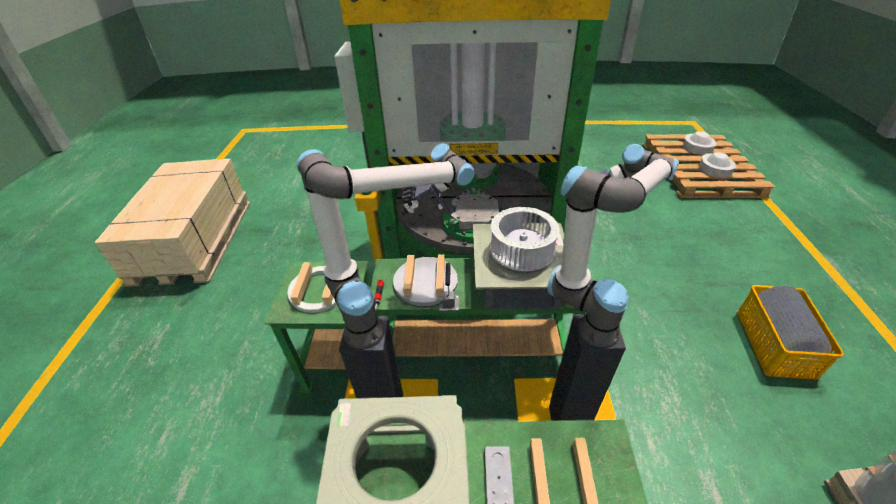

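Request:
move([
  [0,0,0,0,0,0,0.89,0,-0.737,0.986,0.89,0,-0.737,0.986,1.0,0,-0.88,-0.74,-0.714,0.678,0.22,-0.1,0.5,-0.5,0.0398,0,0.0367,-0.3333,0,0,0.75,0,0.58,0.70,-0.479,0,-0.737,0.70,-0.479,0,-0.737,0.70,-0.714,0.678,0.20,-0.1,0.5,-0.5],
], speed=0.25)

Request:
move([
  [0,0,0,0,0,0,0.89,0,-0.737,0.986,0.89,0,-0.737,0.986,1.0,0,-0.88,-0.74,-0.714,0.678,0.22,-0.1,0.5,-0.5,0,0.2435,0,0,0,0,0.75,0,0.58,0.70,-0.479,0,-0.737,0.70,-0.479,0,-0.737,0.70,-0.714,0.678,0.20,-0.1,0.5,-0.5],
  [0,0,0,0,0,0,0.89,0,-0.737,0.986,0.89,0,-0.737,0.986,1.0,0,-0.88,-0.74,-0.714,0.678,0.22,-0.1,0.5,-0.5,0,0.2435,-0.0830,0,0,0,0.75,0,0.58,0.70,-0.479,0,-0.737,0.70,-0.479,0,-0.737,0.70,-0.714,0.678,0.20,-0.1,0.5,-0.5],
], speed=0.2)

Request:
move([
  [0,0,0,0,0,0,0.89,0,-0.737,0.986,0.89,0,-0.737,0.986,1.0,0,-0.88,-0.74,-0.714,0.678,0.22,-0.1,0.5,-0.5,0,-0.019,0,0,0,0,0.75,0,0.58,0.70,-0.479,0,-0.737,0.70,-0.479,0,-0.737,0.70,-0.714,0.678,0.20,-0.1,0.5,-0.5],
], speed=0.05)

Request:
zero_wrist_force(arm="right_arm")

Scene clock: 720.40 s.
left_arm: end_effector_position=(+0.4990, +0.2734, +1.2700) hand_goal=(+0.890, +0.000, -0.736, +0.986, +0.890, +0.000, -0.736, +0.986, +1.000, +0.000, -0.880, -0.740, -0.714, +0.678, +0.220, -0.100) hand_measured=(+0.884, +0.002, -0.732, +0.988, +0.884, +0.000, -0.734, +0.988, +0.984, +0.000, -0.876, -0.736, -0.716, +0.678, +0.216, -0.102) hand_current_ma=(-24, +5, +14, +11, -23, -3, +12, +10, -70, +3, +17, +12, -4, +2, -20, -10) hand_state=(goal, goal, goal, goal, goal, goal, goal, goal, goal, goal, goal, goal, goal, goal, goal, goal) hand_current_limit=0.50 hand_speed=-0.50 end_effector_quat_wxyz=(-0.500, +0.866, -0.001, +0.001) | right_arm: end_effector_position=(+0.5229, -0.5691, +1.2920) hand_goal=(+0.750, +0.000, +0.580, +0.700, -0.478, +0.000, -0.736, +0.700, -0.478, +0.000, -0.736, +0.700, -0.714, +0.678, +0.200, -0.100) hand_measured=(+0.746, +0.000, +0.576, +0.702, -0.460, -0.004, -0.732, +0.702, -0.464, +0.000, -0.736, +0.698, -0.710, +0.678, +0.198, -0.102) hand_current_ma=(-13, +1, -7, +5, +62, -8, +12, +7, +48, +0, +0, -5, +12, +0, -7, -6) hand_state=(goal, goal, goal, goal, goal, goal, goal, goal, goal, goal, goal, goal, goal, goal, goal, goal) hand_current_limit=0.50 hand_speed=-0.50 end_effector_quat_wxyz=(-0.001, +1.000, +0.000, +0.001)
Joint positions: left_arm=[-1.025 -1.562 1.787 -0.819 -1.102 0.296] | right_arm=[-0.203 -1.826 2.064 4.472 -1.569 1.367]
Joint torques (N m): left_arm=[12.67 -55.97 -32.97 -2.98 2.28 2.26] | right_arm=[11.44 -11.46 -34.37 -5.63 -2.24 3.13]
Wrist force (N, zeroed by zero_wrist_force): left_arm=[-0.1 0.2 -0.5] | right_arm=[0.3 -0.5 -0.3]
Wrist torque (N m, zeroed by zero_wrist_force): left_arm=[0.11 0.02 -0.07] | right_arm=[0.00 -0.10 -0.07]
Wrist force, peak (N, zeroed by zero_wrist_force): left_arm=[0.1 0.7 -0.8] | right_arm=[0.2 1.3 -0.2]
Hand target: left_arm +0.4990, +0.2734, +1.2700; -0.500, +0.866, -0.001, +0.001 | right_arm +0.5229, -0.5691, +1.2920; +0.000, +1.000, +0.000, +0.001
Off the commanded pose: left_arm 0.000 m, 0 deg | right_arm 0.000 m, 0 deg.
move: done

Scene clock: 722.70 s.
left_arm: end_effector_position=(+0.4990, +0.2734, +1.2700) hand_goal=(+0.890, +0.000, -0.736, +0.986, +0.890, +0.000, -0.736, +0.986, +1.000, +0.000, -0.880, -0.740, -0.714, +0.678, +0.220, -0.100) hand_measured=(+0.884, +0.002, -0.732, +0.988, +0.884, +0.000, -0.734, +0.988, +0.984, +0.000, -0.876, -0.736, -0.716, +0.678, +0.216, -0.102) hand_current_ma=(-24, +5, +14, +11, -23, -3, +12, +10, -70, +3, +17, +12, -4, +2, -20, -10) hand_state=(goal, goal, goal, goal, goal, goal, goal, goal, goal, goal, goal, goal, goal, goal, goal, goal) hand_current_limit=0.50 hand_speed=-0.50 end_effector_quat_wxyz=(-0.500, +0.866, -0.001, +0.001) | right_arm: end_effector_position=(+0.5229, -0.4230, +1.2424) hand_goal=(+0.750, +0.000, +0.580, +0.700, -0.478, +0.000, -0.736, +0.700, -0.478, +0.000, -0.736, +0.700, -0.714, +0.678, +0.200, -0.100) hand_measured=(+0.746, +0.000, +0.578, +0.702, -0.460, -0.004, -0.732, +0.702, -0.464, +0.000, -0.736, +0.698, -0.710, +0.678, +0.198, -0.102) hand_current_ma=(-8, +1, -6, +5, +62, -8, +10, +7, +48, +0, +0, -5, +12, +0, -8, -6) hand_state=(goal, goal, goal, goal, goal, goal, goal, goal, goal, goal, goal, goal, goal, goal, goal, goal) hand_current_limit=0.50 hand_speed=-0.50 end_effector_quat_wxyz=(+0.000, +1.000, +0.000, +0.001)
Joint positions: left_arm=[-1.025 -1.562 1.787 -0.819 -1.102 0.296] | right_arm=[0.068 -1.732 2.083 4.359 -1.57 1.639]
Joint torques (N m): left_arm=[14.22 -55.44 -34.28 -3 1.54 3] | right_arm=[12.07 -18.94 -33.37 -6.11 -2.21 3.04]
Wrist force (N, zeroed by zero_wrist_force): left_arm=[-0.4 0.2 -0.7] | right_arm=[0.3 -0.6 0.2]
Wrist torque (N m, zeroed by zero_wrist_force): left_arm=[0.12 0.05 -0.10] | right_arm=[-0.06 -0.14 -0.07]
Wrist force, peak (N, zeroed by zero_wrist_force): left_arm=[-0.5 0.7 -0.5] | right_arm=[0.2 -0.6 -1.5]
Hand target: left_arm +0.4990, +0.2734, +1.2700; -0.500, +0.866, -0.001, +0.001 | right_arm +0.5229, -0.4230, +1.2422; +0.000, +1.000, +0.000, +0.001
Off the commanded pose: left_arm 0.000 m, 0 deg | right_arm 0.000 m, 0 deg.
move: done

Scene clock: 723.57 s.
left_arm: end_effector_position=(+0.4990, +0.2734, +1.2700) hand_goal=(+0.890, +0.000, -0.736, +0.986, +0.890, +0.000, -0.736, +0.986, +1.000, +0.000, -0.880, -0.740, -0.714, +0.678, +0.220, -0.100) hand_measured=(+0.884, +0.002, -0.732, +0.988, +0.884, +0.000, -0.734, +0.988, +0.984, +0.000, -0.876, -0.736, -0.716, +0.678, +0.216, -0.102) hand_current_ma=(-24, +5, +14, +11, -23, -3, +12, +10, -70, +3, +17, +12, -4, +2, -20, -10) hand_state=(goal, goal, goal, goal, goal, goal, goal, goal, goal, goal, goal, goal, goal, goal, goal, goal) hand_current_limit=0.50 hand_speed=-0.50 end_effector_quat_wxyz=(-0.500, +0.866, -0.001, +0.001) | right_arm: end_effector_position=(+0.5229, -0.4342, +1.2422) hand_goal=(+0.750, +0.000, +0.580, +0.700, -0.478, +0.000, -0.736, +0.700, -0.478, +0.000, -0.736, +0.700, -0.714, +0.678, +0.200, -0.100) hand_measured=(+0.746, +0.000, +0.578, +0.702, -0.460, -0.004, -0.732, +0.702, -0.464, +0.000, -0.736, +0.698, -0.710, +0.678, +0.198, -0.102) hand_current_ma=(-8, +1, -6, +5, +62, -8, +10, +7, +48, +0, +0, -5, +12, +0, -8, -6) hand_state=(goal, goal, goal, goal, goal, goal, goal, goal, goal, goal, goal, goal, goal, goal, goal, goal) hand_current_limit=0.50 hand_speed=-0.50 end_effector_quat_wxyz=(+0.000, +1.000, +0.000, +0.001)
Joint positions: left_arm=[-1.025 -1.562 1.787 -0.819 -1.102 0.296] | right_arm=[0.048 -1.739 2.089 4.36 -1.57 1.619]
Joint torques (N m): left_arm=[13.13 -56.93 -34.13 -2.82 1.93 2.68] | right_arm=[-14.23 -40.75 -31.61 -2.16 -0.91 -2.8]
Wrist force (N, zeroed by zero_wrist_force): left_arm=[0.0 0.2 -0.3] | right_arm=[0.3 -0.8 -0.1]
Wrist torque (N m, zeroed by zero_wrist_force): left_arm=[0.10 0.01 -0.06] | right_arm=[-0.06 -0.13 0.27]
Wrist force, peak (N, zeroed by zero_wrist_force): left_arm=[-0.3 0.7 -0.5] | right_arm=[0.4 -1.1 -0.2]
Hand target: left_arm +0.4990, +0.2734, +1.2700; -0.500, +0.866, -0.001, +0.001 | right_arm +0.5229, -0.4344, +1.2422; +0.000, +1.000, +0.000, +0.001
Off the commanded pose: left_arm 0.000 m, 0 deg | right_arm 0.000 m, 0 deg.
move: done

Wrist force sensor zeroed.

Request:
move([
  [0,0,0,0,0,0,0.89,0,-0.737,0.986,0.89,0,-0.737,0.986,1.0,0,-0.88,-0.74,-0.714,0.678,0.22,-0.1,0.5,-0.5,0,-0.005,0,0,0,0,0.75,0,0.58,0.70,-0.479,0,-0.737,0.70,-0.479,0,-0.737,0.70,-0.714,0.678,0.20,-0.1,0.5,-0.5],
], speed=0.02)

Request:
move([
  [0,0,0,0,0,0,0.89,0,-0.737,0.986,0.89,0,-0.737,0.986,1.0,0,-0.88,-0.74,-0.714,0.678,0.22,-0.1,0.5,-0.5,0,-0.00133,0,0,0,0,0.75,0,0.58,0.70,-0.479,0,-0.737,0.70,-0.479,0,-0.737,0.70,-0.714,0.678,0.20,-0.1,0.5,-0.5],
], speed=0.02)

Request:
move([
  [0,0,0,0,0,0,0.89,0,-0.737,0.986,0.89,0,-0.737,0.986,1.0,0,-0.88,-0.74,-0.714,0.678,0.22,-0.1,0.5,-0.5,0,-0.00133,0,0,0,0,0.75,0,0.58,0.70,-0.479,0,-0.737,0.70,-0.479,0,-0.737,0.70,-0.714,0.678,0.20,-0.1,0.5,-0.5],
], speed=0.02)

Request:
move([
  [0,0,0,0,0,0,0.89,0,-0.737,0.986,0.89,0,-0.737,0.986,1.0,0,-0.88,-0.74,-0.714,0.678,0.22,-0.1,0.5,-0.5,0,-0.00133,0,0,0,0,0.75,0,0.58,0.70,-0.479,0,-0.737,0.70,-0.479,0,-0.737,0.70,-0.714,0.678,0.20,-0.1,0.5,-0.5],
], speed=0.02)

Request:
move([
  [0,0,0,0,0,0,0.89,0,-0.737,0.986,0.89,0,-0.737,0.986,1.0,0,-0.88,-0.74,-0.714,0.678,0.22,-0.1,0.5,-0.5,0,-0.00133,0,0,0,0,0.75,0,0.58,0.70,-0.479,0,-0.737,0.70,-0.479,0,-0.737,0.70,-0.714,0.678,0.20,-0.1,0.5,-0.5],
], speed=0.02)

Scene clock: 725.80 s.
left_arm: end_effector_position=(+0.4990, +0.2734, +1.2700) hand_goal=(+0.890, +0.000, -0.736, +0.986, +0.890, +0.000, -0.736, +0.986, +1.000, +0.000, -0.880, -0.740, -0.714, +0.678, +0.220, -0.100) hand_measured=(+0.884, +0.002, -0.732, +0.988, +0.884, +0.000, -0.734, +0.988, +0.984, +0.000, -0.876, -0.736, -0.716, +0.678, +0.216, -0.102) hand_current_ma=(-24, +5, +14, +11, -23, -3, +12, +10, -70, +3, +17, +12, -4, +2, -20, -10) hand_state=(goal, goal, goal, goal, goal, goal, goal, goal, goal, goal, goal, goal, goal, goal, goal, goal) hand_current_limit=0.50 hand_speed=-0.50 end_effector_quat_wxyz=(-0.500, +0.866, -0.001, +0.001) | right_arm: end_effector_position=(+0.5229, -0.4372, +1.2422) hand_goal=(+0.750, +0.000, +0.580, +0.700, -0.478, +0.000, -0.736, +0.700, -0.478, +0.000, -0.736, +0.700, -0.714, +0.678, +0.200, -0.100) hand_measured=(+0.746, +0.000, +0.578, +0.702, -0.460, -0.004, -0.732, +0.702, -0.464, +0.000, -0.736, +0.698, -0.710, +0.678, +0.198, -0.102) hand_current_ma=(-8, +1, -6, +5, +62, -8, +10, +7, +48, +0, +0, -5, +12, +0, -8, -6) hand_state=(goal, goal, goal, goal, goal, goal, goal, goal, goal, goal, goal, goal, goal, goal, goal, goal) hand_current_limit=0.50 hand_speed=-0.50 end_effector_quat_wxyz=(+0.000, +1.000, +0.000, +0.001)
Joint positions: left_arm=[-1.025 -1.562 1.787 -0.819 -1.102 0.296] | right_arm=[0.043 -1.741 2.091 4.36 -1.57 1.613]
Joint torques (N m): left_arm=[13.72 -57.26 -34.11 -3.33 2.33 2.97] | right_arm=[-14.35 -44.51 -33 -2.14 1.3 -2.26]
Wrist force (N, zeroed by zero_wrist_force): left_arm=[-0.1 0.6 -0.4] | right_arm=[0.1 0.2 0.1]
Wrist torque (N m, zeroed by zero_wrist_force): left_arm=[0.15 0.02 -0.08] | right_arm=[0.02 -0.02 0.01]
Wrist force, peak (N, zeroed by zero_wrist_force): left_arm=[-0.5 0.9 -0.4] | right_arm=[-0.3 -0.1 0.3]
Hand target: left_arm +0.4990, +0.2734, +1.2700; -0.500, +0.866, -0.001, +0.001 | right_arm +0.5229, -0.4374, +1.2422; +0.000, +1.000, +0.000, +0.001
Off the commanded pose: left_arm 0.000 m, 0 deg | right_arm 0.000 m, 0 deg.
move: done

Scene clock: 726.50 s.
left_arm: end_effector_position=(+0.4990, +0.2734, +1.2700) hand_goal=(+0.890, +0.000, -0.736, +0.986, +0.890, +0.000, -0.736, +0.986, +1.000, +0.000, -0.880, -0.740, -0.714, +0.678, +0.220, -0.100) hand_measured=(+0.884, +0.002, -0.732, +0.988, +0.884, +0.000, -0.734, +0.988, +0.984, +0.000, -0.876, -0.736, -0.716, +0.678, +0.216, -0.102) hand_current_ma=(-24, +5, +14, +11, -23, -3, +12, +10, -70, +3, +17, +12, -4, +2, -20, -10) hand_state=(goal, goal, goal, goal, goal, goal, goal, goal, goal, goal, goal, goal, goal, goal, goal, goal) hand_current_limit=0.50 hand_speed=-0.50 end_effector_quat_wxyz=(-0.500, +0.866, -0.001, +0.001) | right_arm: end_effector_position=(+0.5229, -0.4382, +1.2422) hand_goal=(+0.750, +0.000, +0.580, +0.700, -0.478, +0.000, -0.736, +0.700, -0.478, +0.000, -0.736, +0.700, -0.714, +0.678, +0.200, -0.100) hand_measured=(+0.746, +0.000, +0.578, +0.702, -0.460, -0.004, -0.732, +0.702, -0.464, +0.000, -0.736, +0.698, -0.710, +0.678, +0.198, -0.102) hand_current_ma=(-8, +1, -6, +5, +62, -8, +10, +7, +48, +0, +0, -5, +12, +0, -8, -6) hand_state=(goal, goal, goal, goal, goal, goal, goal, goal, goal, goal, goal, goal, goal, goal, goal, goal) hand_current_limit=0.50 hand_speed=-0.50 end_effector_quat_wxyz=(+0.000, +1.000, +0.000, +0.001)
Joint positions: left_arm=[-1.025 -1.562 1.787 -0.819 -1.102 0.296] | right_arm=[0.041 -1.742 2.091 4.36 -1.57 1.612]
Joint torques (N m): left_arm=[13.16 -57.23 -34.56 -3.29 2.52 2.04] | right_arm=[-18.21 -41.08 -32.85 -2.2 1.79 -2.68]
Wrist force (N, zeroed by zero_wrist_force): left_arm=[-0.1 0.5 -0.3] | right_arm=[0.1 0.0 0.3]
Wrist torque (N m, zeroed by zero_wrist_force): left_arm=[0.12 0.02 -0.07] | right_arm=[-0.01 -0.02 0.00]
Wrist force, peak (N, zeroed by zero_wrist_force): left_arm=[-0.4 0.5 -0.5] | right_arm=[-0.2 0.0 0.5]
Hand target: left_arm +0.4990, +0.2734, +1.2700; -0.500, +0.866, -0.001, +0.001 | right_arm +0.5229, -0.4382, +1.2422; +0.000, +1.000, +0.000, +0.001
Off the commanded pose: left_arm 0.000 m, 0 deg | right_arm 0.000 m, 0 deg.
move: done

Scene clock: 727.20 s.
left_arm: end_effector_position=(+0.4990, +0.2734, +1.2700) hand_goal=(+0.890, +0.000, -0.736, +0.986, +0.890, +0.000, -0.736, +0.986, +1.000, +0.000, -0.880, -0.740, -0.714, +0.678, +0.220, -0.100) hand_measured=(+0.884, +0.002, -0.732, +0.988, +0.884, +0.000, -0.734, +0.988, +0.984, +0.000, -0.876, -0.736, -0.716, +0.678, +0.216, -0.102) hand_current_ma=(-24, +5, +14, +11, -23, -3, +12, +10, -70, +3, +17, +12, -4, +2, -20, -10) hand_state=(goal, goal, goal, goal, goal, goal, goal, goal, goal, goal, goal, goal, goal, goal, goal, goal) hand_current_limit=0.50 hand_speed=-0.50 end_effector_quat_wxyz=(-0.500, +0.866, -0.001, +0.001) | right_arm: end_effector_position=(+0.5229, -0.4390, +1.2422) hand_goal=(+0.750, +0.000, +0.580, +0.700, -0.478, +0.000, -0.736, +0.700, -0.478, +0.000, -0.736, +0.700, -0.714, +0.678, +0.200, -0.100) hand_measured=(+0.748, +0.000, +0.578, +0.702, -0.460, -0.004, -0.732, +0.702, -0.464, +0.000, -0.736, +0.698, -0.710, +0.678, +0.198, -0.102) hand_current_ma=(-2, +1, -3, +5, +62, -8, +10, +7, +48, +0, +0, -5, +12, +0, -8, -6) hand_state=(goal, goal, goal, goal, goal, goal, goal, goal, goal, goal, goal, goal, goal, goal, goal, goal) hand_current_limit=0.50 hand_speed=-0.50 end_effector_quat_wxyz=(+0.000, +1.000, +0.000, +0.001)
Joint positions: left_arm=[-1.025 -1.562 1.787 -0.819 -1.102 0.296] | right_arm=[0.04 -1.742 2.092 4.361 -1.57 1.61]
Joint torques (N m): left_arm=[13.52 -56.46 -32.84 -3.04 2.06 2.67] | right_arm=[-16.3 -40.63 -32.01 -1.93 1.7 -2.39]
Wrist force (N, zeroed by zero_wrist_force): left_arm=[-0.4 0.4 -0.3] | right_arm=[0.0 -0.2 -0.4]
Wrist torque (N m, zeroed by zero_wrist_force): left_arm=[0.12 0.07 -0.10] | right_arm=[0.04 -0.01 0.00]
Wrist force, peak (N, zeroed by zero_wrist_force): left_arm=[-0.2 0.5 -0.8] | right_arm=[-0.5 0.0 0.2]
Hand target: left_arm +0.4990, +0.2734, +1.2700; -0.500, +0.866, -0.001, +0.001 | right_arm +0.5229, -0.4390, +1.2422; +0.000, +1.000, +0.000, +0.001
Off the commanded pose: left_arm 0.000 m, 0 deg | right_arm 0.000 m, 0 deg.
move: done

Scene clock: 727.90 s.
left_arm: end_effector_position=(+0.4990, +0.2734, +1.2700) hand_goal=(+0.890, +0.000, -0.736, +0.986, +0.890, +0.000, -0.736, +0.986, +1.000, +0.000, -0.880, -0.740, -0.714, +0.678, +0.220, -0.100) hand_measured=(+0.884, +0.002, -0.732, +0.988, +0.884, +0.000, -0.734, +0.988, +0.984, +0.000, -0.876, -0.736, -0.716, +0.678, +0.216, -0.102) hand_current_ma=(-24, +5, +14, +11, -23, -3, +12, +10, -70, +3, +17, +12, -4, +2, -20, -10) hand_state=(goal, goal, goal, goal, goal, goal, goal, goal, goal, goal, goal, goal, goal, goal, goal, goal) hand_current_limit=0.50 hand_speed=-0.50 end_effector_quat_wxyz=(-0.500, +0.866, -0.001, +0.001) | right_arm: end_effector_position=(+0.5229, -0.4398, +1.2422) hand_goal=(+0.750, +0.000, +0.580, +0.700, -0.478, +0.000, -0.736, +0.700, -0.478, +0.000, -0.736, +0.700, -0.714, +0.678, +0.200, -0.100) hand_measured=(+0.752, +0.000, +0.580, +0.702, -0.460, -0.004, -0.732, +0.702, -0.464, +0.000, -0.736, +0.698, -0.710, +0.678, +0.198, -0.102) hand_current_ma=(+5, +1, +1, +5, +62, -8, +10, +7, +48, +0, +0, -5, +12, +0, -8, -6) hand_state=(goal, goal, goal, goal, goal, goal, goal, goal, goal, goal, goal, goal, goal, goal, goal, goal) hand_current_limit=0.50 hand_speed=-0.50 end_effector_quat_wxyz=(+0.000, +1.000, +0.000, +0.001)
Joint positions: left_arm=[-1.025 -1.562 1.787 -0.819 -1.102 0.296] | right_arm=[0.038 -1.743 2.092 4.361 -1.57 1.609]
Joint torques (N m): left_arm=[15.12 -57.83 -33.43 -3.03 2.01 2.18] | right_arm=[-14.51 -40.96 -32.56 -2.3 1.79 -2.37]
Wrist force (N, zeroed by zero_wrist_force): left_arm=[0.1 0.1 -0.3] | right_arm=[-0.1 -0.2 0.0]
Wrist torque (N m, zeroed by zero_wrist_force): left_arm=[0.08 -0.01 -0.05] | right_arm=[0.05 0.00 -0.01]
Wrist force, peak (N, zeroed by zero_wrist_force): left_arm=[-0.8 0.3 -0.4] | right_arm=[0.3 -0.4 -0.2]
Hand target: left_arm +0.4990, +0.2734, +1.2700; -0.500, +0.866, -0.001, +0.001 | right_arm +0.5229, -0.4398, +1.2422; +0.000, +1.000, +0.000, +0.001
Off the commanded pose: left_arm 0.000 m, 0 deg | right_arm 0.000 m, 0 deg.
move: done

Scene clock: 728.60 s.
left_arm: end_effector_position=(+0.4990, +0.2734, +1.2700) hand_goal=(+0.890, +0.000, -0.736, +0.986, +0.890, +0.000, -0.736, +0.986, +1.000, +0.000, -0.880, -0.740, -0.714, +0.678, +0.220, -0.100) hand_measured=(+0.884, +0.002, -0.732, +0.988, +0.884, +0.000, -0.734, +0.988, +0.984, +0.000, -0.876, -0.736, -0.716, +0.678, +0.216, -0.102) hand_current_ma=(-24, +5, +14, +11, -23, -3, +12, +10, -70, +3, +17, +12, -4, +2, -20, -10) hand_state=(goal, goal, goal, goal, goal, goal, goal, goal, goal, goal, goal, goal, goal, goal, goal, goal) hand_current_limit=0.50 hand_speed=-0.50 end_effector_quat_wxyz=(-0.500, +0.866, -0.001, +0.001) | right_arm: end_effector_position=(+0.5229, -0.4406, +1.2422) hand_goal=(+0.750, +0.000, +0.580, +0.700, -0.478, +0.000, -0.736, +0.700, -0.478, +0.000, -0.736, +0.700, -0.714, +0.678, +0.200, -0.100) hand_measured=(+0.756, +0.000, +0.582, +0.702, -0.460, -0.004, -0.732, +0.702, -0.464, +0.000, -0.736, +0.698, -0.710, +0.678, +0.198, -0.102) hand_current_ma=(+15, +1, +6, +5, +62, -8, +10, +7, +48, +0, +0, -5, +12, +0, -8, -6) hand_state=(goal, goal, goal, goal, goal, goal, goal, goal, goal, goal, goal, goal, goal, goal, goal, goal) hand_current_limit=0.50 hand_speed=-0.50 end_effector_quat_wxyz=(+0.000, +1.000, +0.000, +0.001)
Joint positions: left_arm=[-1.025 -1.562 1.787 -0.819 -1.102 0.296] | right_arm=[0.037 -1.743 2.093 4.361 -1.57 1.607]
Joint torques (N m): left_arm=[10.66 -57.56 -33.32 -3.28 2.33 2.63] | right_arm=[-15.92 -41.09 -32.15 -2 1.78 -2.61]
Wrist force (N, zeroed by zero_wrist_force): left_arm=[0.0 0.4 -0.3] | right_arm=[-0.2 -0.3 -0.3]
Wrist torque (N m, zeroed by zero_wrist_force): left_arm=[0.12 0.00 -0.06] | right_arm=[0.10 0.01 0.00]
Wrist force, peak (N, zeroed by zero_wrist_force): left_arm=[-0.4 0.4 -0.7] | right_arm=[0.0 -0.5 -0.4]
Hand target: left_arm +0.4990, +0.2734, +1.2700; -0.500, +0.866, -0.001, +0.001 | right_arm +0.5229, -0.4406, +1.2422; +0.000, +1.000, +0.000, +0.001
Off the commanded pose: left_arm 0.000 m, 0 deg | right_arm 0.000 m, 0 deg.
move: done

Request:
move([
  [0,0,0,0,0,0,0.89,0,-0.737,0.986,0.89,0,-0.737,0.986,1.0,0,-0.88,-0.74,-0.714,0.678,0.22,-0.1,0.5,-0.5,0,0.4118,0,0,0,0,0.75,0,0.58,0.70,-0.479,0,-0.737,0.70,-0.479,0,-0.737,0.70,-0.714,0.678,0.20,-0.1,0.5,-0.5],
], speed=0.12)

Request:
zero_wrist_force(arm="right_arm")

Request:
move([
  [0,0,0,0,0,0,0.89,0,-0.737,0.986,0.89,0,-0.737,0.986,1.0,0,-0.88,-0.74,-0.714,0.678,0.22,-0.1,0.5,-0.5,0,0.00133,0,0,0,0,0.75,0,0.58,0.70,-0.479,0,-0.737,0.70,-0.479,0,-0.737,0.70,-0.714,0.678,0.20,-0.1,0.5,-0.5],
], speed=0.02)

Request:
move([
  [0,0,0,0,0,0,0.89,0,-0.737,0.986,0.89,0,-0.737,0.986,1.0,0,-0.88,-0.74,-0.714,0.678,0.22,-0.1,0.5,-0.5,0,0.00133,0,0,0,0,0.75,0,0.58,0.70,-0.479,0,-0.737,0.70,-0.479,0,-0.737,0.70,-0.714,0.678,0.20,-0.1,0.5,-0.5],
], speed=0.02)

Request:
move([
  [0,0,0,0,0,0,0.89,0,-0.737,0.986,0.89,0,-0.737,0.986,1.0,0,-0.88,-0.74,-0.714,0.678,0.22,-0.1,0.5,-0.5,0,0.00133,0,0,0,0,0.75,0,0.58,0.70,-0.479,0,-0.737,0.70,-0.479,0,-0.737,0.70,-0.714,0.678,0.20,-0.1,0.5,-0.5],
], speed=0.02)

Request:
move([
  [0,0,0,0,0,0,0.89,0,-0.737,0.986,0.89,0,-0.737,0.986,1.0,0,-0.88,-0.74,-0.714,0.678,0.22,-0.1,0.5,-0.5,0,0.00133,0,0,0,0,0.75,0,0.58,0.70,-0.479,0,-0.737,0.70,-0.479,0,-0.737,0.70,-0.714,0.678,0.20,-0.1,0.5,-0.5],
], speed=0.02)

Request:
move([
  [0,0,0,0,0,0,0.89,0,-0.737,0.986,0.89,0,-0.737,0.986,1.0,0,-0.88,-0.74,-0.714,0.678,0.22,-0.1,0.5,-0.5,0,0.00133,0,0,0,0,0.75,0,0.58,0.70,-0.479,0,-0.737,0.70,-0.479,0,-0.737,0.70,-0.714,0.678,0.20,-0.1,0.5,-0.5],
], speed=0.02)

Scene clock: 732.23 s.
left_arm: end_effector_position=(+0.4990, +0.2734, +1.2700) hand_goal=(+0.890, +0.000, -0.736, +0.986, +0.890, +0.000, -0.736, +0.986, +1.000, +0.000, -0.880, -0.740, -0.714, +0.678, +0.220, -0.100) hand_measured=(+0.884, +0.002, -0.732, +0.988, +0.884, +0.000, -0.734, +0.988, +0.984, +0.000, -0.876, -0.736, -0.716, +0.678, +0.216, -0.102) hand_current_ma=(-24, +5, +14, +11, -23, -3, +12, +10, -70, +3, +17, +12, -4, +2, -20, -10) hand_state=(goal, goal, goal, goal, goal, goal, goal, goal, goal, goal, goal, goal, goal, goal, goal, goal) hand_current_limit=0.50 hand_speed=-0.50 end_effector_quat_wxyz=(-0.500, +0.866, -0.001, +0.001) | right_arm: end_effector_position=(+0.5229, -0.1938, +1.2422) hand_goal=(+0.750, +0.000, +0.580, +0.700, -0.478, +0.000, -0.736, +0.700, -0.478, +0.000, -0.736, +0.700, -0.714, +0.678, +0.200, -0.100) hand_measured=(+0.752, +0.000, +0.582, +0.702, -0.460, -0.004, -0.732, +0.702, -0.464, +0.000, -0.736, +0.698, -0.710, +0.678, +0.198, -0.102) hand_current_ma=(+2, +1, +5, +5, +62, -8, +10, +7, +48, +0, +0, -5, +12, +0, -8, -6) hand_state=(goal, goal, goal, goal, goal, goal, goal, goal, goal, goal, goal, goal, goal, goal, goal, goal) hand_current_limit=0.50 hand_speed=-0.50 end_effector_quat_wxyz=(+0.000, +1.000, +0.000, +0.001)
Joint positions: left_arm=[-1.025 -1.562 1.787 -0.819 -1.102 0.296] | right_arm=[0.429 -1.529 1.895 4.345 -1.571 2]
Joint torques (N m): left_arm=[16.13 -57.71 -34.43 -2.79 2.3 2.45] | right_arm=[15 -38.45 -53.16 -1.97 -2.47 3.02]
Wrist force (N, zeroed by zero_wrist_force): left_arm=[0.2 0.3 -0.1] | right_arm=[-0.1 0.3 0.0]
Wrist torque (N m, zeroed by zero_wrist_force): left_arm=[0.09 -0.01 -0.05] | right_arm=[0.04 0.06 -0.36]
Wrist force, peak (N, zeroed by zero_wrist_force): left_arm=[-0.9 0.1 -0.6] | right_arm=[0.1 -0.9 -0.4]
Hand target: left_arm +0.4990, +0.2734, +1.2700; -0.500, +0.866, -0.001, +0.001 | right_arm +0.5229, -0.1935, +1.2422; +0.000, +1.000, +0.000, +0.001
Off the commanded pose: left_arm 0.000 m, 0 deg | right_arm 0.000 m, 0 deg.
move: done

Wrist force sensor zeroed.

Scene clock: 732.93 s.
left_arm: end_effector_position=(+0.4990, +0.2734, +1.2700) hand_goal=(+0.890, +0.000, -0.736, +0.986, +0.890, +0.000, -0.736, +0.986, +1.000, +0.000, -0.880, -0.740, -0.714, +0.678, +0.220, -0.100) hand_measured=(+0.884, +0.002, -0.732, +0.988, +0.884, +0.000, -0.734, +0.988, +0.984, +0.000, -0.876, -0.736, -0.716, +0.678, +0.216, -0.102) hand_current_ma=(-24, +5, +14, +11, -23, -3, +12, +10, -70, +3, +17, +12, -4, +2, -20, -10) hand_state=(goal, goal, goal, goal, goal, goal, goal, goal, goal, goal, goal, goal, goal, goal, goal, goal) hand_current_limit=0.50 hand_speed=-0.50 end_effector_quat_wxyz=(-0.500, +0.866, -0.001, +0.001) | right_arm: end_effector_position=(+0.5229, -0.1928, +1.2422) hand_goal=(+0.750, +0.000, +0.580, +0.700, -0.478, +0.000, -0.736, +0.700, -0.478, +0.000, -0.736, +0.700, -0.714, +0.678, +0.200, -0.100) hand_measured=(+0.752, +0.000, +0.582, +0.702, -0.460, -0.004, -0.732, +0.702, -0.464, +0.000, -0.736, +0.698, -0.710, +0.678, +0.198, -0.102) hand_current_ma=(+2, +1, +5, +5, +62, -8, +10, +7, +48, +0, +0, -5, +12, +0, -8, -6) hand_state=(goal, goal, goal, goal, goal, goal, goal, goal, goal, goal, goal, goal, goal, goal, goal, goal) hand_current_limit=0.50 hand_speed=-0.50 end_effector_quat_wxyz=(+0.000, +1.000, +0.000, +0.001)
Joint positions: left_arm=[-1.025 -1.562 1.787 -0.819 -1.102 0.296] | right_arm=[0.431 -1.528 1.893 4.345 -1.571 2.001]
Joint torques (N m): left_arm=[13.43 -56.97 -34.01 -3.07 1.99 2.27] | right_arm=[14.69 -35.63 -53 -1.98 -2.29 3.24]
Wrist force (N, zeroed by zero_wrist_force): left_arm=[-0.4 0.7 -0.1] | right_arm=[0.1 -0.3 0.0]
Wrist torque (N m, zeroed by zero_wrist_force): left_arm=[0.14 0.06 -0.10] | right_arm=[-0.04 -0.01 0.01]
Wrist force, peak (N, zeroed by zero_wrist_force): left_arm=[-0.4 0.5 -0.4] | right_arm=[-0.1 -0.7 0.3]
Hand target: left_arm +0.4990, +0.2734, +1.2700; -0.500, +0.866, -0.001, +0.001 | right_arm +0.5229, -0.1927, +1.2422; +0.000, +1.000, +0.000, +0.001
Off the commanded pose: left_arm 0.000 m, 0 deg | right_arm 0.000 m, 0 deg.
move: done

Scene clock: 733.63 s.
left_arm: end_effector_position=(+0.4990, +0.2734, +1.2700) hand_goal=(+0.890, +0.000, -0.736, +0.986, +0.890, +0.000, -0.736, +0.986, +1.000, +0.000, -0.880, -0.740, -0.714, +0.678, +0.220, -0.100) hand_measured=(+0.884, +0.002, -0.732, +0.988, +0.884, +0.000, -0.734, +0.988, +0.984, +0.000, -0.876, -0.736, -0.716, +0.678, +0.216, -0.102) hand_current_ma=(-24, +5, +14, +11, -23, -3, +12, +10, -70, +3, +17, +12, -4, +2, -20, -10) hand_state=(goal, goal, goal, goal, goal, goal, goal, goal, goal, goal, goal, goal, goal, goal, goal, goal) hand_current_limit=0.50 hand_speed=-0.50 end_effector_quat_wxyz=(-0.500, +0.866, -0.001, +0.001) | right_arm: end_effector_position=(+0.5229, -0.1920, +1.2422) hand_goal=(+0.750, +0.000, +0.580, +0.700, -0.478, +0.000, -0.736, +0.700, -0.478, +0.000, -0.736, +0.700, -0.714, +0.678, +0.200, -0.100) hand_measured=(+0.752, +0.000, +0.582, +0.702, -0.460, -0.004, -0.732, +0.702, -0.464, +0.000, -0.736, +0.698, -0.710, +0.678, +0.198, -0.102) hand_current_ma=(+2, +1, +5, +5, +62, -8, +10, +7, +48, +0, +0, -5, +12, +0, -8, -6) hand_state=(goal, goal, goal, goal, goal, goal, goal, goal, goal, goal, goal, goal, goal, goal, goal, goal) hand_current_limit=0.50 hand_speed=-0.50 end_effector_quat_wxyz=(+0.000, +1.000, +0.000, +0.001)
Joint positions: left_arm=[-1.025 -1.562 1.787 -0.819 -1.102 0.296] | right_arm=[0.432 -1.527 1.893 4.345 -1.571 2.002]
Joint torques (N m): left_arm=[14.78 -58.04 -34.15 -2.91 2.19 2.37] | right_arm=[12.19 -36.75 -53.88 -2.11 -2.12 3.06]
Wrist force (N, zeroed by zero_wrist_force): left_arm=[0.0 0.3 -0.3] | right_arm=[-0.1 -0.4 0.0]
Wrist torque (N m, zeroed by zero_wrist_force): left_arm=[0.11 0.00 -0.06] | right_arm=[-0.05 0.02 -0.02]
Wrist force, peak (N, zeroed by zero_wrist_force): left_arm=[-0.3 0.6 -0.8] | right_arm=[0.4 -0.2 -0.2]
Hand target: left_arm +0.4990, +0.2734, +1.2700; -0.500, +0.866, -0.001, +0.001 | right_arm +0.5229, -0.1919, +1.2422; +0.000, +1.000, +0.000, +0.001
Off the commanded pose: left_arm 0.000 m, 0 deg | right_arm 0.000 m, 0 deg.
move: done

Scene clock: 734.33 s.
left_arm: end_effector_position=(+0.4990, +0.2734, +1.2700) hand_goal=(+0.890, +0.000, -0.736, +0.986, +0.890, +0.000, -0.736, +0.986, +1.000, +0.000, -0.880, -0.740, -0.714, +0.678, +0.220, -0.100) hand_measured=(+0.884, +0.002, -0.732, +0.988, +0.884, +0.000, -0.734, +0.988, +0.984, +0.000, -0.876, -0.736, -0.716, +0.678, +0.216, -0.102) hand_current_ma=(-24, +5, +14, +11, -23, -3, +12, +10, -70, +3, +17, +12, -4, +2, -20, -10) hand_state=(goal, goal, goal, goal, goal, goal, goal, goal, goal, goal, goal, goal, goal, goal, goal, goal) hand_current_limit=0.50 hand_speed=-0.50 end_effector_quat_wxyz=(-0.500, +0.866, -0.001, +0.001) | right_arm: end_effector_position=(+0.5229, -0.1912, +1.2422) hand_goal=(+0.750, +0.000, +0.580, +0.700, -0.478, +0.000, -0.736, +0.700, -0.478, +0.000, -0.736, +0.700, -0.714, +0.678, +0.200, -0.100) hand_measured=(+0.752, +0.000, +0.582, +0.702, -0.460, -0.004, -0.732, +0.702, -0.464, +0.000, -0.736, +0.698, -0.710, +0.678, +0.198, -0.102) hand_current_ma=(+2, +1, +5, +5, +62, -8, +10, +7, +48, +0, +0, -5, +12, +0, -8, -6) hand_state=(goal, goal, goal, goal, goal, goal, goal, goal, goal, goal, goal, goal, goal, goal, goal, goal) hand_current_limit=0.50 hand_speed=-0.50 end_effector_quat_wxyz=(+0.000, +1.000, +0.000, +0.001)
Joint positions: left_arm=[-1.025 -1.562 1.787 -0.819 -1.102 0.296] | right_arm=[0.433 -1.526 1.892 4.345 -1.571 2.003]
Joint torques (N m): left_arm=[15.11 -55.73 -33.86 -3.08 2.04 2.13] | right_arm=[11.47 -36.46 -53.2 -2.14 -2.6 2.94]
Wrist force (N, zeroed by zero_wrist_force): left_arm=[-0.5 0.3 -0.2] | right_arm=[0.0 -0.3 0.0]
Wrist torque (N m, zeroed by zero_wrist_force): left_arm=[0.10 0.07 -0.11] | right_arm=[-0.03 0.00 0.00]
Wrist force, peak (N, zeroed by zero_wrist_force): left_arm=[-0.6 0.6 -0.4] | right_arm=[0.2 -0.5 0.1]
Hand target: left_arm +0.4990, +0.2734, +1.2700; -0.500, +0.866, -0.001, +0.001 | right_arm +0.5229, -0.1911, +1.2422; +0.000, +1.000, +0.000, +0.001
Off the commanded pose: left_arm 0.000 m, 0 deg | right_arm 0.000 m, 0 deg.
move: done

Scene clock: 735.03 s.
left_arm: end_effector_position=(+0.4990, +0.2734, +1.2700) hand_goal=(+0.890, +0.000, -0.736, +0.986, +0.890, +0.000, -0.736, +0.986, +1.000, +0.000, -0.880, -0.740, -0.714, +0.678, +0.220, -0.100) hand_measured=(+0.884, +0.002, -0.732, +0.988, +0.884, +0.000, -0.734, +0.988, +0.984, +0.000, -0.876, -0.736, -0.716, +0.678, +0.216, -0.102) hand_current_ma=(-24, +5, +14, +11, -23, -3, +12, +10, -70, +3, +17, +12, -4, +2, -20, -10) hand_state=(goal, goal, goal, goal, goal, goal, goal, goal, goal, goal, goal, goal, goal, goal, goal, goal) hand_current_limit=0.50 hand_speed=-0.50 end_effector_quat_wxyz=(-0.500, +0.866, -0.001, +0.001) | right_arm: end_effector_position=(+0.5229, -0.1904, +1.2422) hand_goal=(+0.750, +0.000, +0.580, +0.700, -0.478, +0.000, -0.736, +0.700, -0.478, +0.000, -0.736, +0.700, -0.714, +0.678, +0.200, -0.100) hand_measured=(+0.748, +0.000, +0.580, +0.702, -0.460, -0.004, -0.732, +0.702, -0.464, +0.000, -0.736, +0.698, -0.710, +0.678, +0.198, -0.102) hand_current_ma=(-3, +1, +2, +4, +62, -8, +10, +7, +48, +0, +0, -5, +12, +0, -8, -6) hand_state=(goal, goal, goal, goal, goal, goal, goal, goal, goal, goal, goal, goal, goal, goal, goal, goal) hand_current_limit=0.50 hand_speed=-0.50 end_effector_quat_wxyz=(+0.000, +1.000, +0.000, +0.001)
Joint positions: left_arm=[-1.025 -1.562 1.787 -0.819 -1.102 0.296] | right_arm=[0.434 -1.526 1.891 4.345 -1.571 2.004]
Joint torques (N m): left_arm=[14.19 -59.78 -33.59 -3.13 2.62 2.08] | right_arm=[11.49 -36.97 -52.58 -2.2 -2.12 2.95]
Wrist force (N, zeroed by zero_wrist_force): left_arm=[-0.2 -0.1 -0.4] | right_arm=[0.2 -0.1 0.1]
Wrist torque (N m, zeroed by zero_wrist_force): left_arm=[0.07 0.03 -0.07] | right_arm=[-0.05 -0.03 0.01]
Wrist force, peak (N, zeroed by zero_wrist_force): left_arm=[-0.6 0.4 -0.7] | right_arm=[-0.2 0.0 -0.6]
Hand target: left_arm +0.4990, +0.2734, +1.2700; -0.500, +0.866, -0.001, +0.001 | right_arm +0.5229, -0.1903, +1.2422; +0.000, +1.000, +0.000, +0.001
Off the commanded pose: left_arm 0.000 m, 0 deg | right_arm 0.000 m, 0 deg.
move: done

Scene clock: 735.73 s.
left_arm: end_effector_position=(+0.4990, +0.2734, +1.2700) hand_goal=(+0.890, +0.000, -0.736, +0.986, +0.890, +0.000, -0.736, +0.986, +1.000, +0.000, -0.880, -0.740, -0.714, +0.678, +0.220, -0.100) hand_measured=(+0.884, +0.002, -0.732, +0.988, +0.884, +0.000, -0.734, +0.988, +0.984, +0.000, -0.876, -0.736, -0.716, +0.678, +0.216, -0.102) hand_current_ma=(-24, +5, +14, +11, -23, -3, +12, +10, -70, +3, +17, +12, -4, +2, -20, -10) hand_state=(goal, goal, goal, goal, goal, goal, goal, goal, goal, goal, goal, goal, goal, goal, goal, goal) hand_current_limit=0.50 hand_speed=-0.50 end_effector_quat_wxyz=(-0.500, +0.866, -0.001, +0.001) | right_arm: end_effector_position=(+0.5229, -0.1896, +1.2422) hand_goal=(+0.750, +0.000, +0.580, +0.700, -0.478, +0.000, -0.736, +0.700, -0.478, +0.000, -0.736, +0.700, -0.714, +0.678, +0.200, -0.100) hand_measured=(+0.746, +0.000, +0.580, +0.702, -0.460, -0.004, -0.732, +0.702, -0.464, +0.000, -0.736, +0.698, -0.710, +0.678, +0.198, -0.102) hand_current_ma=(-11, +1, -2, +2, +62, -8, +10, +7, +48, +0, +0, -5, +12, +0, -8, -6) hand_state=(goal, goal, goal, goal, goal, goal, goal, goal, goal, goal, goal, goal, goal, goal, goal, goal) hand_current_limit=0.50 hand_speed=-0.50 end_effector_quat_wxyz=(+0.000, +1.000, +0.000, +0.001)
Joint positions: left_arm=[-1.025 -1.562 1.787 -0.819 -1.102 0.296] | right_arm=[0.435 -1.525 1.89 4.345 -1.571 2.005]
Joint torques (N m): left_arm=[12.6 -56.47 -33.45 -2.82 1.85 2.41] | right_arm=[12.08 -34.84 -53.39 -2.3 -2.06 3.05]
Wrist force (N, zeroed by zero_wrist_force): left_arm=[-0.4 0.2 -0.5] | right_arm=[0.1 0.2 0.1]
Wrist torque (N m, zeroed by zero_wrist_force): left_arm=[0.11 0.05 -0.10] | right_arm=[-0.04 -0.02 0.00]
Wrist force, peak (N, zeroed by zero_wrist_force): left_arm=[-0.6 0.7 -0.3] | right_arm=[0.5 0.0 -0.3]
Hand target: left_arm +0.4990, +0.2734, +1.2700; -0.500, +0.866, -0.001, +0.001 | right_arm +0.5229, -0.1896, +1.2422; +0.000, +1.000, +0.000, +0.001
Off the commanded pose: left_arm 0.000 m, 0 deg | right_arm 0.000 m, 0 deg.
move: done

Request:
move([
  [0,0,0,0,0,0,0.89,0,-0.737,0.986,0.89,0,-0.737,0.986,1.0,0,-0.88,-0.74,-0.714,0.678,0.22,-0.1,0.5,-0.5,0.0008,-0.1307,0,0,0,0,0.75,0,0.58,0.70,-0.479,0,-0.737,0.70,-0.479,0,-0.737,0.70,-0.714,0.678,0.20,-0.1,0.5,-0.5],
  [0,0,0,0,0,0,0.89,0,-0.737,0.986,0.89,0,-0.737,0.986,1.0,0,-0.88,-0.74,-0.714,0.678,0.22,-0.1,0.5,-0.5,0.0008,-0.1307,-0.1,0,0,0,0.75,0,0.58,0.70,-0.479,0,-0.737,0.70,-0.479,0,-0.737,0.70,-0.714,0.678,0.20,-0.1,0.5,-0.5],
  [0,0,0,0,0,0,0.89,0,-0.737,0.986,0.89,0,-0.737,0.986,1.0,0,-0.88,-0.74,-0.714,0.678,0.22,-0.1,0.5,-0.5,0.0008,-0.1497,-0.1,0,0,0,0.75,0,0.58,0.70,-0.479,0,-0.737,0.70,-0.479,0,-0.737,0.70,-0.714,0.678,0.20,-0.1,0.5,-0.5],
], speed=0.1)

Request:
zero_wrist_force(arm="right_arm")

Request:
move([
  [0,0,0,0,0,0,0.89,0,-0.737,0.986,0.89,0,-0.737,0.986,1.0,0,-0.88,-0.74,-0.714,0.678,0.22,-0.1,0.5,-0.5,0,-0.00133,0,0,0,0,0.75,0,0.58,0.70,-0.479,0,-0.737,0.70,-0.479,0,-0.737,0.70,-0.714,0.678,0.20,-0.1,0.5,-0.5],
], speed=0.02)

Request:
move([
  [0,0,0,0,0,0,0.89,0,-0.737,0.986,0.89,0,-0.737,0.986,1.0,0,-0.88,-0.74,-0.714,0.678,0.22,-0.1,0.5,-0.5,0,-0.00133,0,0,0,0,0.75,0,0.58,0.70,-0.479,0,-0.737,0.70,-0.479,0,-0.737,0.70,-0.714,0.678,0.20,-0.1,0.5,-0.5],
], speed=0.02)

Request:
move([
  [0,0,0,0,0,0,0.89,0,-0.737,0.986,0.89,0,-0.737,0.986,1.0,0,-0.88,-0.74,-0.714,0.678,0.22,-0.1,0.5,-0.5,0,-0.00133,0,0,0,0,0.75,0,0.58,0.70,-0.479,0,-0.737,0.70,-0.479,0,-0.737,0.70,-0.714,0.678,0.20,-0.1,0.5,-0.5],
], speed=0.02)

Request:
move([
  [0,0,0,0,0,0,0.89,0,-0.737,0.986,0.89,0,-0.737,0.986,1.0,0,-0.88,-0.74,-0.714,0.678,0.22,-0.1,0.5,-0.5,0,-0.00133,0,0,0,0,0.75,0,0.58,0.70,-0.479,0,-0.737,0.70,-0.479,0,-0.737,0.70,-0.714,0.678,0.20,-0.1,0.5,-0.5],
], speed=0.02)

Scene clock: 739.43 s.
left_arm: end_effector_position=(+0.4990, +0.2734, +1.2700) hand_goal=(+0.890, +0.000, -0.736, +0.986, +0.890, +0.000, -0.736, +0.986, +1.000, +0.000, -0.880, -0.740, -0.714, +0.678, +0.220, -0.100) hand_measured=(+0.884, +0.002, -0.732, +0.988, +0.884, +0.000, -0.734, +0.988, +0.984, +0.000, -0.876, -0.736, -0.716, +0.678, +0.216, -0.102) hand_current_ma=(-24, +5, +14, +11, -23, -3, +12, +10, -70, +3, +17, +12, -4, +2, -20, -10) hand_state=(goal, goal, goal, goal, goal, goal, goal, goal, goal, goal, goal, goal, goal, goal, goal, goal) hand_current_limit=0.50 hand_speed=-0.50 end_effector_quat_wxyz=(-0.500, +0.866, -0.001, +0.001) | right_arm: end_effector_position=(+0.5234, -0.2791, +1.1822) hand_goal=(+0.750, +0.000, +0.580, +0.700, -0.478, +0.000, -0.736, +0.700, -0.478, +0.000, -0.736, +0.700, -0.714, +0.678, +0.200, -0.100) hand_measured=(+0.746, +0.000, +0.578, +0.700, -0.460, -0.004, -0.732, +0.702, -0.464, +0.000, -0.736, +0.698, -0.710, +0.678, +0.198, -0.102) hand_current_ma=(-10, +1, -2, +2, +62, -8, +10, +7, +48, +0, +0, -5, +12, +0, -8, -6) hand_state=(goal, goal, goal, goal, goal, goal, goal, goal, goal, goal, goal, goal, goal, goal, goal, goal) hand_current_limit=0.50 hand_speed=-0.50 end_effector_quat_wxyz=(+0.000, +1.000, +0.000, +0.001)
Joint positions: left_arm=[-1.025 -1.562 1.787 -0.819 -1.102 0.296] | right_arm=[0.307 -1.569 2.051 4.228 -1.571 1.878]
Joint torques (N m): left_arm=[14.08 -57.21 -33.12 -2.7 2.22 2.09] | right_arm=[-14.79 -54.22 -30.84 -5.83 -0.23 -2.5]
Wrist force (N, zeroed by zero_wrist_force): left_arm=[-0.3 0.3 -0.7] | right_arm=[0.0 0.2 -0.5]
Wrist torque (N m, zeroed by zero_wrist_force): left_arm=[0.13 0.03 -0.09] | right_arm=[0.04 -0.02 0.35]
Wrist force, peak (N, zeroed by zero_wrist_force): left_arm=[-0.2 0.5 -0.8] | right_arm=[0.1 -1.1 0.3]
Hand target: left_arm +0.4990, +0.2734, +1.2700; -0.500, +0.866, -0.001, +0.001 | right_arm +0.5234, -0.2794, +1.1822; +0.000, +1.000, +0.000, +0.001
Off the commanded pose: left_arm 0.000 m, 0 deg | right_arm 0.000 m, 0 deg.
move: done

Wrist force sensor zeroed.

Scene clock: 740.13 s.
left_arm: end_effector_position=(+0.4990, +0.2734, +1.2700) hand_goal=(+0.890, +0.000, -0.736, +0.986, +0.890, +0.000, -0.736, +0.986, +1.000, +0.000, -0.880, -0.740, -0.714, +0.678, +0.220, -0.100) hand_measured=(+0.884, +0.002, -0.732, +0.988, +0.884, +0.000, -0.734, +0.988, +0.984, +0.000, -0.876, -0.736, -0.716, +0.678, +0.216, -0.102) hand_current_ma=(-24, +5, +14, +11, -23, -3, +12, +10, -70, +3, +17, +12, -4, +2, -20, -10) hand_state=(goal, goal, goal, goal, goal, goal, goal, goal, goal, goal, goal, goal, goal, goal, goal, goal) hand_current_limit=0.50 hand_speed=-0.50 end_effector_quat_wxyz=(-0.500, +0.866, -0.001, +0.001) | right_arm: end_effector_position=(+0.5234, -0.2801, +1.1822) hand_goal=(+0.750, +0.000, +0.580, +0.700, -0.478, +0.000, -0.736, +0.700, -0.478, +0.000, -0.736, +0.700, -0.714, +0.678, +0.200, -0.100) hand_measured=(+0.746, +0.000, +0.578, +0.700, -0.460, -0.004, -0.732, +0.702, -0.464, +0.000, -0.736, +0.698, -0.710, +0.678, +0.198, -0.102) hand_current_ma=(-10, +1, -2, +2, +62, -8, +10, +7, +48, +0, +0, -5, +12, +0, -8, -6) hand_state=(goal, goal, goal, goal, goal, goal, goal, goal, goal, goal, goal, goal, goal, goal, goal, goal) hand_current_limit=0.50 hand_speed=-0.50 end_effector_quat_wxyz=(+0.000, +1.000, +0.000, +0.001)
Joint positions: left_arm=[-1.025 -1.562 1.787 -0.819 -1.102 0.296] | right_arm=[0.306 -1.57 2.051 4.228 -1.571 1.876]
Joint torques (N m): left_arm=[15.38 -55.81 -34.42 -3.16 2.22 2.37] | right_arm=[-16.89 -54.06 -30.63 -5.75 1.98 -2.69]
Wrist force (N, zeroed by zero_wrist_force): left_arm=[-0.5 0.3 -0.7] | right_arm=[0.1 -0.4 0.3]
Wrist torque (N m, zeroed by zero_wrist_force): left_arm=[0.14 0.06 -0.10] | right_arm=[-0.09 -0.02 0.00]
Wrist force, peak (N, zeroed by zero_wrist_force): left_arm=[-0.8 0.4 -0.4] | right_arm=[-0.2 -0.2 0.7]
Hand target: left_arm +0.4990, +0.2734, +1.2700; -0.500, +0.866, -0.001, +0.001 | right_arm +0.5234, -0.2802, +1.1822; +0.000, +1.000, +0.000, +0.001
Off the commanded pose: left_arm 0.000 m, 0 deg | right_arm 0.000 m, 0 deg.
move: done

Scene clock: 740.83 s.
left_arm: end_effector_position=(+0.4990, +0.2734, +1.2700) hand_goal=(+0.890, +0.000, -0.736, +0.986, +0.890, +0.000, -0.736, +0.986, +1.000, +0.000, -0.880, -0.740, -0.714, +0.678, +0.220, -0.100) hand_measured=(+0.884, +0.002, -0.732, +0.988, +0.884, +0.000, -0.734, +0.988, +0.984, +0.000, -0.876, -0.736, -0.716, +0.678, +0.216, -0.102) hand_current_ma=(-24, +5, +14, +11, -23, -3, +12, +10, -70, +3, +17, +12, -4, +2, -20, -10) hand_state=(goal, goal, goal, goal, goal, goal, goal, goal, goal, goal, goal, goal, goal, goal, goal, goal) hand_current_limit=0.50 hand_speed=-0.50 end_effector_quat_wxyz=(-0.500, +0.866, -0.001, +0.001) | right_arm: end_effector_position=(+0.5234, -0.2809, +1.1822) hand_goal=(+0.750, +0.000, +0.580, +0.700, -0.478, +0.000, -0.736, +0.700, -0.478, +0.000, -0.736, +0.700, -0.714, +0.678, +0.200, -0.100) hand_measured=(+0.746, +0.000, +0.578, +0.700, -0.460, -0.004, -0.732, +0.702, -0.464, +0.000, -0.736, +0.698, -0.710, +0.678, +0.198, -0.102) hand_current_ma=(-10, +1, -2, +2, +62, -8, +10, +7, +48, +0, +0, -5, +12, +0, -8, -6) hand_state=(goal, goal, goal, goal, goal, goal, goal, goal, goal, goal, goal, goal, goal, goal, goal, goal) hand_current_limit=0.50 hand_speed=-0.50 end_effector_quat_wxyz=(+0.000, +1.000, +0.000, +0.001)
Joint positions: left_arm=[-1.025 -1.562 1.787 -0.819 -1.102 0.296] | right_arm=[0.304 -1.571 2.052 4.228 -1.571 1.875]
Joint torques (N m): left_arm=[11.32 -57.32 -33.21 -3.21 2.11 2.3] | right_arm=[-17.17 -53.67 -30.68 -6 1.97 -2.29]
Wrist force (N, zeroed by zero_wrist_force): left_arm=[-0.3 0.4 -0.5] | right_arm=[0.0 0.1 0.7]
Wrist torque (N m, zeroed by zero_wrist_force): left_arm=[0.13 0.03 -0.09] | right_arm=[-0.06 -0.02 0.01]
Wrist force, peak (N, zeroed by zero_wrist_force): left_arm=[-0.4 0.0 -0.8] | right_arm=[-0.3 -0.4 0.8]
Hand target: left_arm +0.4990, +0.2734, +1.2700; -0.500, +0.866, -0.001, +0.001 | right_arm +0.5234, -0.2810, +1.1822; +0.000, +1.000, +0.000, +0.001
Off the commanded pose: left_arm 0.000 m, 0 deg | right_arm 0.000 m, 0 deg.
move: done

Scene clock: 741.53 s.
left_arm: end_effector_position=(+0.4990, +0.2734, +1.2700) hand_goal=(+0.890, +0.000, -0.736, +0.986, +0.890, +0.000, -0.736, +0.986, +1.000, +0.000, -0.880, -0.740, -0.714, +0.678, +0.220, -0.100) hand_measured=(+0.884, +0.002, -0.732, +0.988, +0.884, +0.000, -0.734, +0.988, +0.984, +0.000, -0.876, -0.736, -0.716, +0.678, +0.216, -0.102) hand_current_ma=(-24, +5, +14, +11, -23, -3, +12, +10, -70, +3, +17, +12, -4, +2, -20, -10) hand_state=(goal, goal, goal, goal, goal, goal, goal, goal, goal, goal, goal, goal, goal, goal, goal, goal) hand_current_limit=0.50 hand_speed=-0.50 end_effector_quat_wxyz=(-0.500, +0.866, -0.001, +0.001) | right_arm: end_effector_position=(+0.5234, -0.2817, +1.1822) hand_goal=(+0.750, +0.000, +0.580, +0.700, -0.478, +0.000, -0.736, +0.700, -0.478, +0.000, -0.736, +0.700, -0.714, +0.678, +0.200, -0.100) hand_measured=(+0.746, +0.000, +0.578, +0.700, -0.460, -0.004, -0.732, +0.702, -0.464, +0.000, -0.736, +0.698, -0.710, +0.678, +0.198, -0.102) hand_current_ma=(-10, +1, -2, +2, +62, -8, +10, +7, +48, +0, +0, -5, +12, +0, -8, -6) hand_state=(goal, goal, goal, goal, goal, goal, goal, goal, goal, goal, goal, goal, goal, goal, goal, goal) hand_current_limit=0.50 hand_speed=-0.50 end_effector_quat_wxyz=(+0.000, +1.000, +0.000, +0.001)
Joint positions: left_arm=[-1.025 -1.562 1.787 -0.819 -1.102 0.296] | right_arm=[0.303 -1.571 2.053 4.228 -1.571 1.874]
Joint torques (N m): left_arm=[12.86 -57.26 -33.94 -2.87 2.63 1.97] | right_arm=[-17.24 -53.67 -31.3 -5.91 1.78 -2.85]
Wrist force (N, zeroed by zero_wrist_force): left_arm=[-0.1 0.2 -0.1] | right_arm=[0.2 0.0 0.6]
Wrist torque (N m, zeroed by zero_wrist_force): left_arm=[0.07 0.02 -0.06] | right_arm=[-0.04 -0.03 0.02]
Wrist force, peak (N, zeroed by zero_wrist_force): left_arm=[-0.6 0.6 -0.3] | right_arm=[0.0 0.1 0.9]
Hand target: left_arm +0.4990, +0.2734, +1.2700; -0.500, +0.866, -0.001, +0.001 | right_arm +0.5234, -0.2818, +1.1822; +0.000, +1.000, +0.000, +0.001
Off the commanded pose: left_arm 0.000 m, 0 deg | right_arm 0.000 m, 0 deg.
move: done

Scene clock: 742.23 s.
left_arm: end_effector_position=(+0.4990, +0.2734, +1.2700) hand_goal=(+0.890, +0.000, -0.736, +0.986, +0.890, +0.000, -0.736, +0.986, +1.000, +0.000, -0.880, -0.740, -0.714, +0.678, +0.220, -0.100) hand_measured=(+0.884, +0.002, -0.732, +0.988, +0.884, +0.000, -0.734, +0.988, +0.984, +0.000, -0.876, -0.736, -0.716, +0.678, +0.216, -0.102) hand_current_ma=(-24, +5, +14, +11, -23, -3, +12, +10, -70, +3, +17, +12, -4, +2, -20, -10) hand_state=(goal, goal, goal, goal, goal, goal, goal, goal, goal, goal, goal, goal, goal, goal, goal, goal) hand_current_limit=0.50 hand_speed=-0.50 end_effector_quat_wxyz=(-0.500, +0.866, -0.001, +0.001) | right_arm: end_effector_position=(+0.5234, -0.2825, +1.1822) hand_goal=(+0.750, +0.000, +0.580, +0.700, -0.478, +0.000, -0.736, +0.700, -0.478, +0.000, -0.736, +0.700, -0.714, +0.678, +0.200, -0.100) hand_measured=(+0.746, +0.000, +0.578, +0.700, -0.460, -0.004, -0.732, +0.702, -0.464, +0.000, -0.736, +0.698, -0.710, +0.678, +0.198, -0.102) hand_current_ma=(-8, +1, -2, +2, +62, -8, +10, +7, +48, +0, +0, -5, +12, +0, -8, -6) hand_state=(goal, goal, goal, goal, goal, goal, goal, goal, goal, goal, goal, goal, goal, goal, goal, goal) hand_current_limit=0.50 hand_speed=-0.50 end_effector_quat_wxyz=(+0.000, +1.000, +0.000, +0.001)
Joint positions: left_arm=[-1.025 -1.562 1.787 -0.819 -1.102 0.296] | right_arm=[0.302 -1.572 2.054 4.228 -1.571 1.872]
Joint torques (N m): left_arm=[11.72 -55.12 -34.3 -2.7 2.1 1.81] | right_arm=[-16.47 -53.77 -30.7 -5.57 1.74 -2.57]
Wrist force (N, zeroed by zero_wrist_force): left_arm=[-0.5 0.1 -0.1] | right_arm=[0.0 0.0 0.3]
Wrist torque (N m, zeroed by zero_wrist_force): left_arm=[0.06 0.08 -0.10] | right_arm=[-0.02 0.00 0.00]
Wrist force, peak (N, zeroed by zero_wrist_force): left_arm=[-0.3 0.7 -0.5] | right_arm=[0.4 -0.2 0.6]
Hand target: left_arm +0.4990, +0.2734, +1.2700; -0.500, +0.866, -0.001, +0.001 | right_arm +0.5234, -0.2826, +1.1822; +0.000, +1.000, +0.000, +0.001
Off the commanded pose: left_arm 0.000 m, 0 deg | right_arm 0.000 m, 0 deg.
move: done

Request:
wait(seconds=0)

Scene clock: 745.40 s.
left_arm: end_effector_position=(+0.4990, +0.2734, +1.2700) hand_goal=(+0.890, +0.000, -0.736, +0.986, +0.890, +0.000, -0.736, +0.986, +1.000, +0.000, -0.880, -0.740, -0.714, +0.678, +0.220, -0.100) hand_measured=(+0.884, +0.002, -0.732, +0.988, +0.884, +0.000, -0.734, +0.988, +0.984, +0.000, -0.876, -0.736, -0.716, +0.678, +0.216, -0.102) hand_current_ma=(-24, +5, +14, +11, -23, -3, +12, +10, -70, +3, +17, +12, -4, +2, -20, -10) hand_state=(goal, goal, goal, goal, goal, goal, goal, goal, goal, goal, goal, goal, goal, goal, goal, goal) hand_current_limit=0.50 hand_speed=-0.50 end_effector_quat_wxyz=(-0.500, +0.866, -0.001, +0.001) | right_arm: end_effector_position=(+0.5234, -0.2826, +1.1822) hand_goal=(+0.750, +0.000, +0.580, +0.700, -0.478, +0.000, -0.736, +0.700, -0.478, +0.000, -0.736, +0.700, -0.714, +0.678, +0.200, -0.100) hand_measured=(+0.748, +0.000, +0.578, +0.700, -0.460, -0.004, -0.732, +0.702, -0.464, +0.000, -0.736, +0.698, -0.710, +0.678, +0.198, -0.102) hand_current_ma=(-7, +1, -2, +2, +62, -8, +10, +7, +48, +0, +0, -5, +12, +0, -8, -6) hand_state=(goal, goal, goal, goal, goal, goal, goal, goal, goal, goal, goal, goal, goal, goal, goal, goal) hand_current_limit=0.50 hand_speed=-0.50 end_effector_quat_wxyz=(+0.000, +1.000, +0.000, +0.001)
Joint positions: left_arm=[-1.025 -1.562 1.787 -0.819 -1.102 0.296] | right_arm=[0.302 -1.572 2.054 4.228 -1.571 1.872]
Joint torques (N m): left_arm=[13.99 -55.67 -35.06 -2.63 1.74 1.64] | right_arm=[-17.43 -53.78 -30.44 -5.35 1.74 -2.6]
Wrist force (N, zeroed by zero_wrist_force): left_arm=[-0.3 0.3 -0.1] | right_arm=[-0.1 -0.3 0.7]
Wrist torque (N m, zeroed by zero_wrist_force): left_arm=[0.08 0.05 -0.08] | right_arm=[-0.09 0.01 -0.01]
Wrist force, peak (N, zeroed by zero_wrist_force): left_arm=[-0.7 0.4 -0.6] | right_arm=[0.3 -0.4 0.9]
Hand target: left_arm +0.4990, +0.2734, +1.2700; -0.500, +0.866, -0.001, +0.001 | right_arm +0.5234, -0.2826, +1.1822; +0.000, +1.000, +0.000, +0.001
Off the commanded pose: left_arm 0.000 m, 0 deg | right_arm 0.000 m, 0 deg.

Request:
move([
  [0,0,0,0,0,0,0.89,0,-0.737,0.986,0.89,0,-0.737,0.986,1.0,0,-0.88,-0.74,-0.714,0.678,0.22,-0.1,0.5,-0.5,0,0.01667,0,0,0,0,0.75,0,0.58,0.70,-0.479,0,-0.737,0.70,-0.479,0,-0.737,0.70,-0.714,0.678,0.20,-0.1,0.5,-0.5],
  [0,0,0,0,0,0,0.89,0,-0.737,0.986,0.89,0,-0.737,0.986,1.0,0,-0.88,-0.74,-0.714,0.678,0.22,-0.1,0.5,-0.5,0,0.01667,0.10017,0,0,0,0.75,0,0.58,0.70,-0.479,0,-0.737,0.70,-0.479,0,-0.737,0.70,-0.714,0.678,0.20,-0.1,0.5,-0.5],
  [0,0,0,0,0,0,0.89,0,-0.737,0.986,0.89,0,-0.737,0.986,1.0,0,-0.88,-0.74,-0.714,0.678,0.22,-0.1,0.5,-0.5,0.19433,-0.05367,0.10017,0,0,0,0.75,0,0.58,0.70,-0.479,0,-0.737,0.70,-0.479,0,-0.737,0.70,-0.714,0.678,0.20,-0.1,0.5,-0.5],
], speed=0.08)

Scene clock: 749.70 s.
left_arm: end_effector_position=(+0.4990, +0.2734, +1.2700) hand_goal=(+0.890, +0.000, -0.736, +0.986, +0.890, +0.000, -0.736, +0.986, +1.000, +0.000, -0.880, -0.740, -0.714, +0.678, +0.220, -0.100) hand_measured=(+0.884, +0.002, -0.732, +0.988, +0.884, +0.000, -0.734, +0.988, +0.984, +0.000, -0.876, -0.736, -0.716, +0.678, +0.216, -0.102) hand_current_ma=(-24, +5, +14, +11, -23, -3, +12, +10, -70, +3, +17, +12, -4, +2, -20, -10) hand_state=(goal, goal, goal, goal, goal, goal, goal, goal, goal, goal, goal, goal, goal, goal, goal, goal) hand_current_limit=0.50 hand_speed=-0.50 end_effector_quat_wxyz=(-0.500, +0.866, -0.001, +0.001) | right_arm: end_effector_position=(+0.6397, -0.3147, +1.2423) hand_goal=(+0.750, +0.000, +0.580, +0.700, -0.478, +0.000, -0.736, +0.700, -0.478, +0.000, -0.736, +0.700, -0.714, +0.678, +0.200, -0.100) hand_measured=(+0.748, +0.000, +0.578, +0.700, -0.460, -0.004, -0.732, +0.702, -0.464, +0.000, -0.736, +0.698, -0.710, +0.678, +0.198, -0.102) hand_current_ma=(-7, +1, -2, +2, +62, -8, +10, +7, +48, +0, +0, -5, +12, +0, -8, -6) hand_state=(goal, goal, goal, goal, goal, goal, goal, goal, goal, goal, goal, goal, goal, goal, goal, goal) hand_current_limit=0.50 hand_speed=-0.50 end_effector_quat_wxyz=(+0.000, +1.000, +0.000, +0.001)
Joint positions: left_arm=[-1.025 -1.562 1.787 -0.819 -1.102 0.296] | right_arm=[0.211 -1.473 1.834 4.349 -1.57 1.782]
Joint torques (N m): left_arm=[15.14 -56.39 -32.83 -2.98 1.84 1.64] | right_arm=[-16 -41.09 -52.36 -2.01 2.34 -2.55]
Wrist force (N, zeroed by zero_wrist_force): left_arm=[-0.5 0.3 -0.2] | right_arm=[0.4 -0.2 0.5]
Wrist torque (N m, zeroed by zero_wrist_force): left_arm=[0.11 0.06 -0.10] | right_arm=[-0.03 -0.07 0.03]
Wrist force, peak (N, zeroed by zero_wrist_force): left_arm=[-0.5 0.7 -0.3] | right_arm=[0.5 -0.4 1.0]
Hand target: left_arm +0.4990, +0.2734, +1.2700; -0.500, +0.866, -0.001, +0.001 | right_arm +0.6400, -0.3148, +1.2423; +0.000, +1.000, +0.000, +0.001
Off the commanded pose: left_arm 0.000 m, 0 deg | right_arm 0.000 m, 0 deg.
move: done


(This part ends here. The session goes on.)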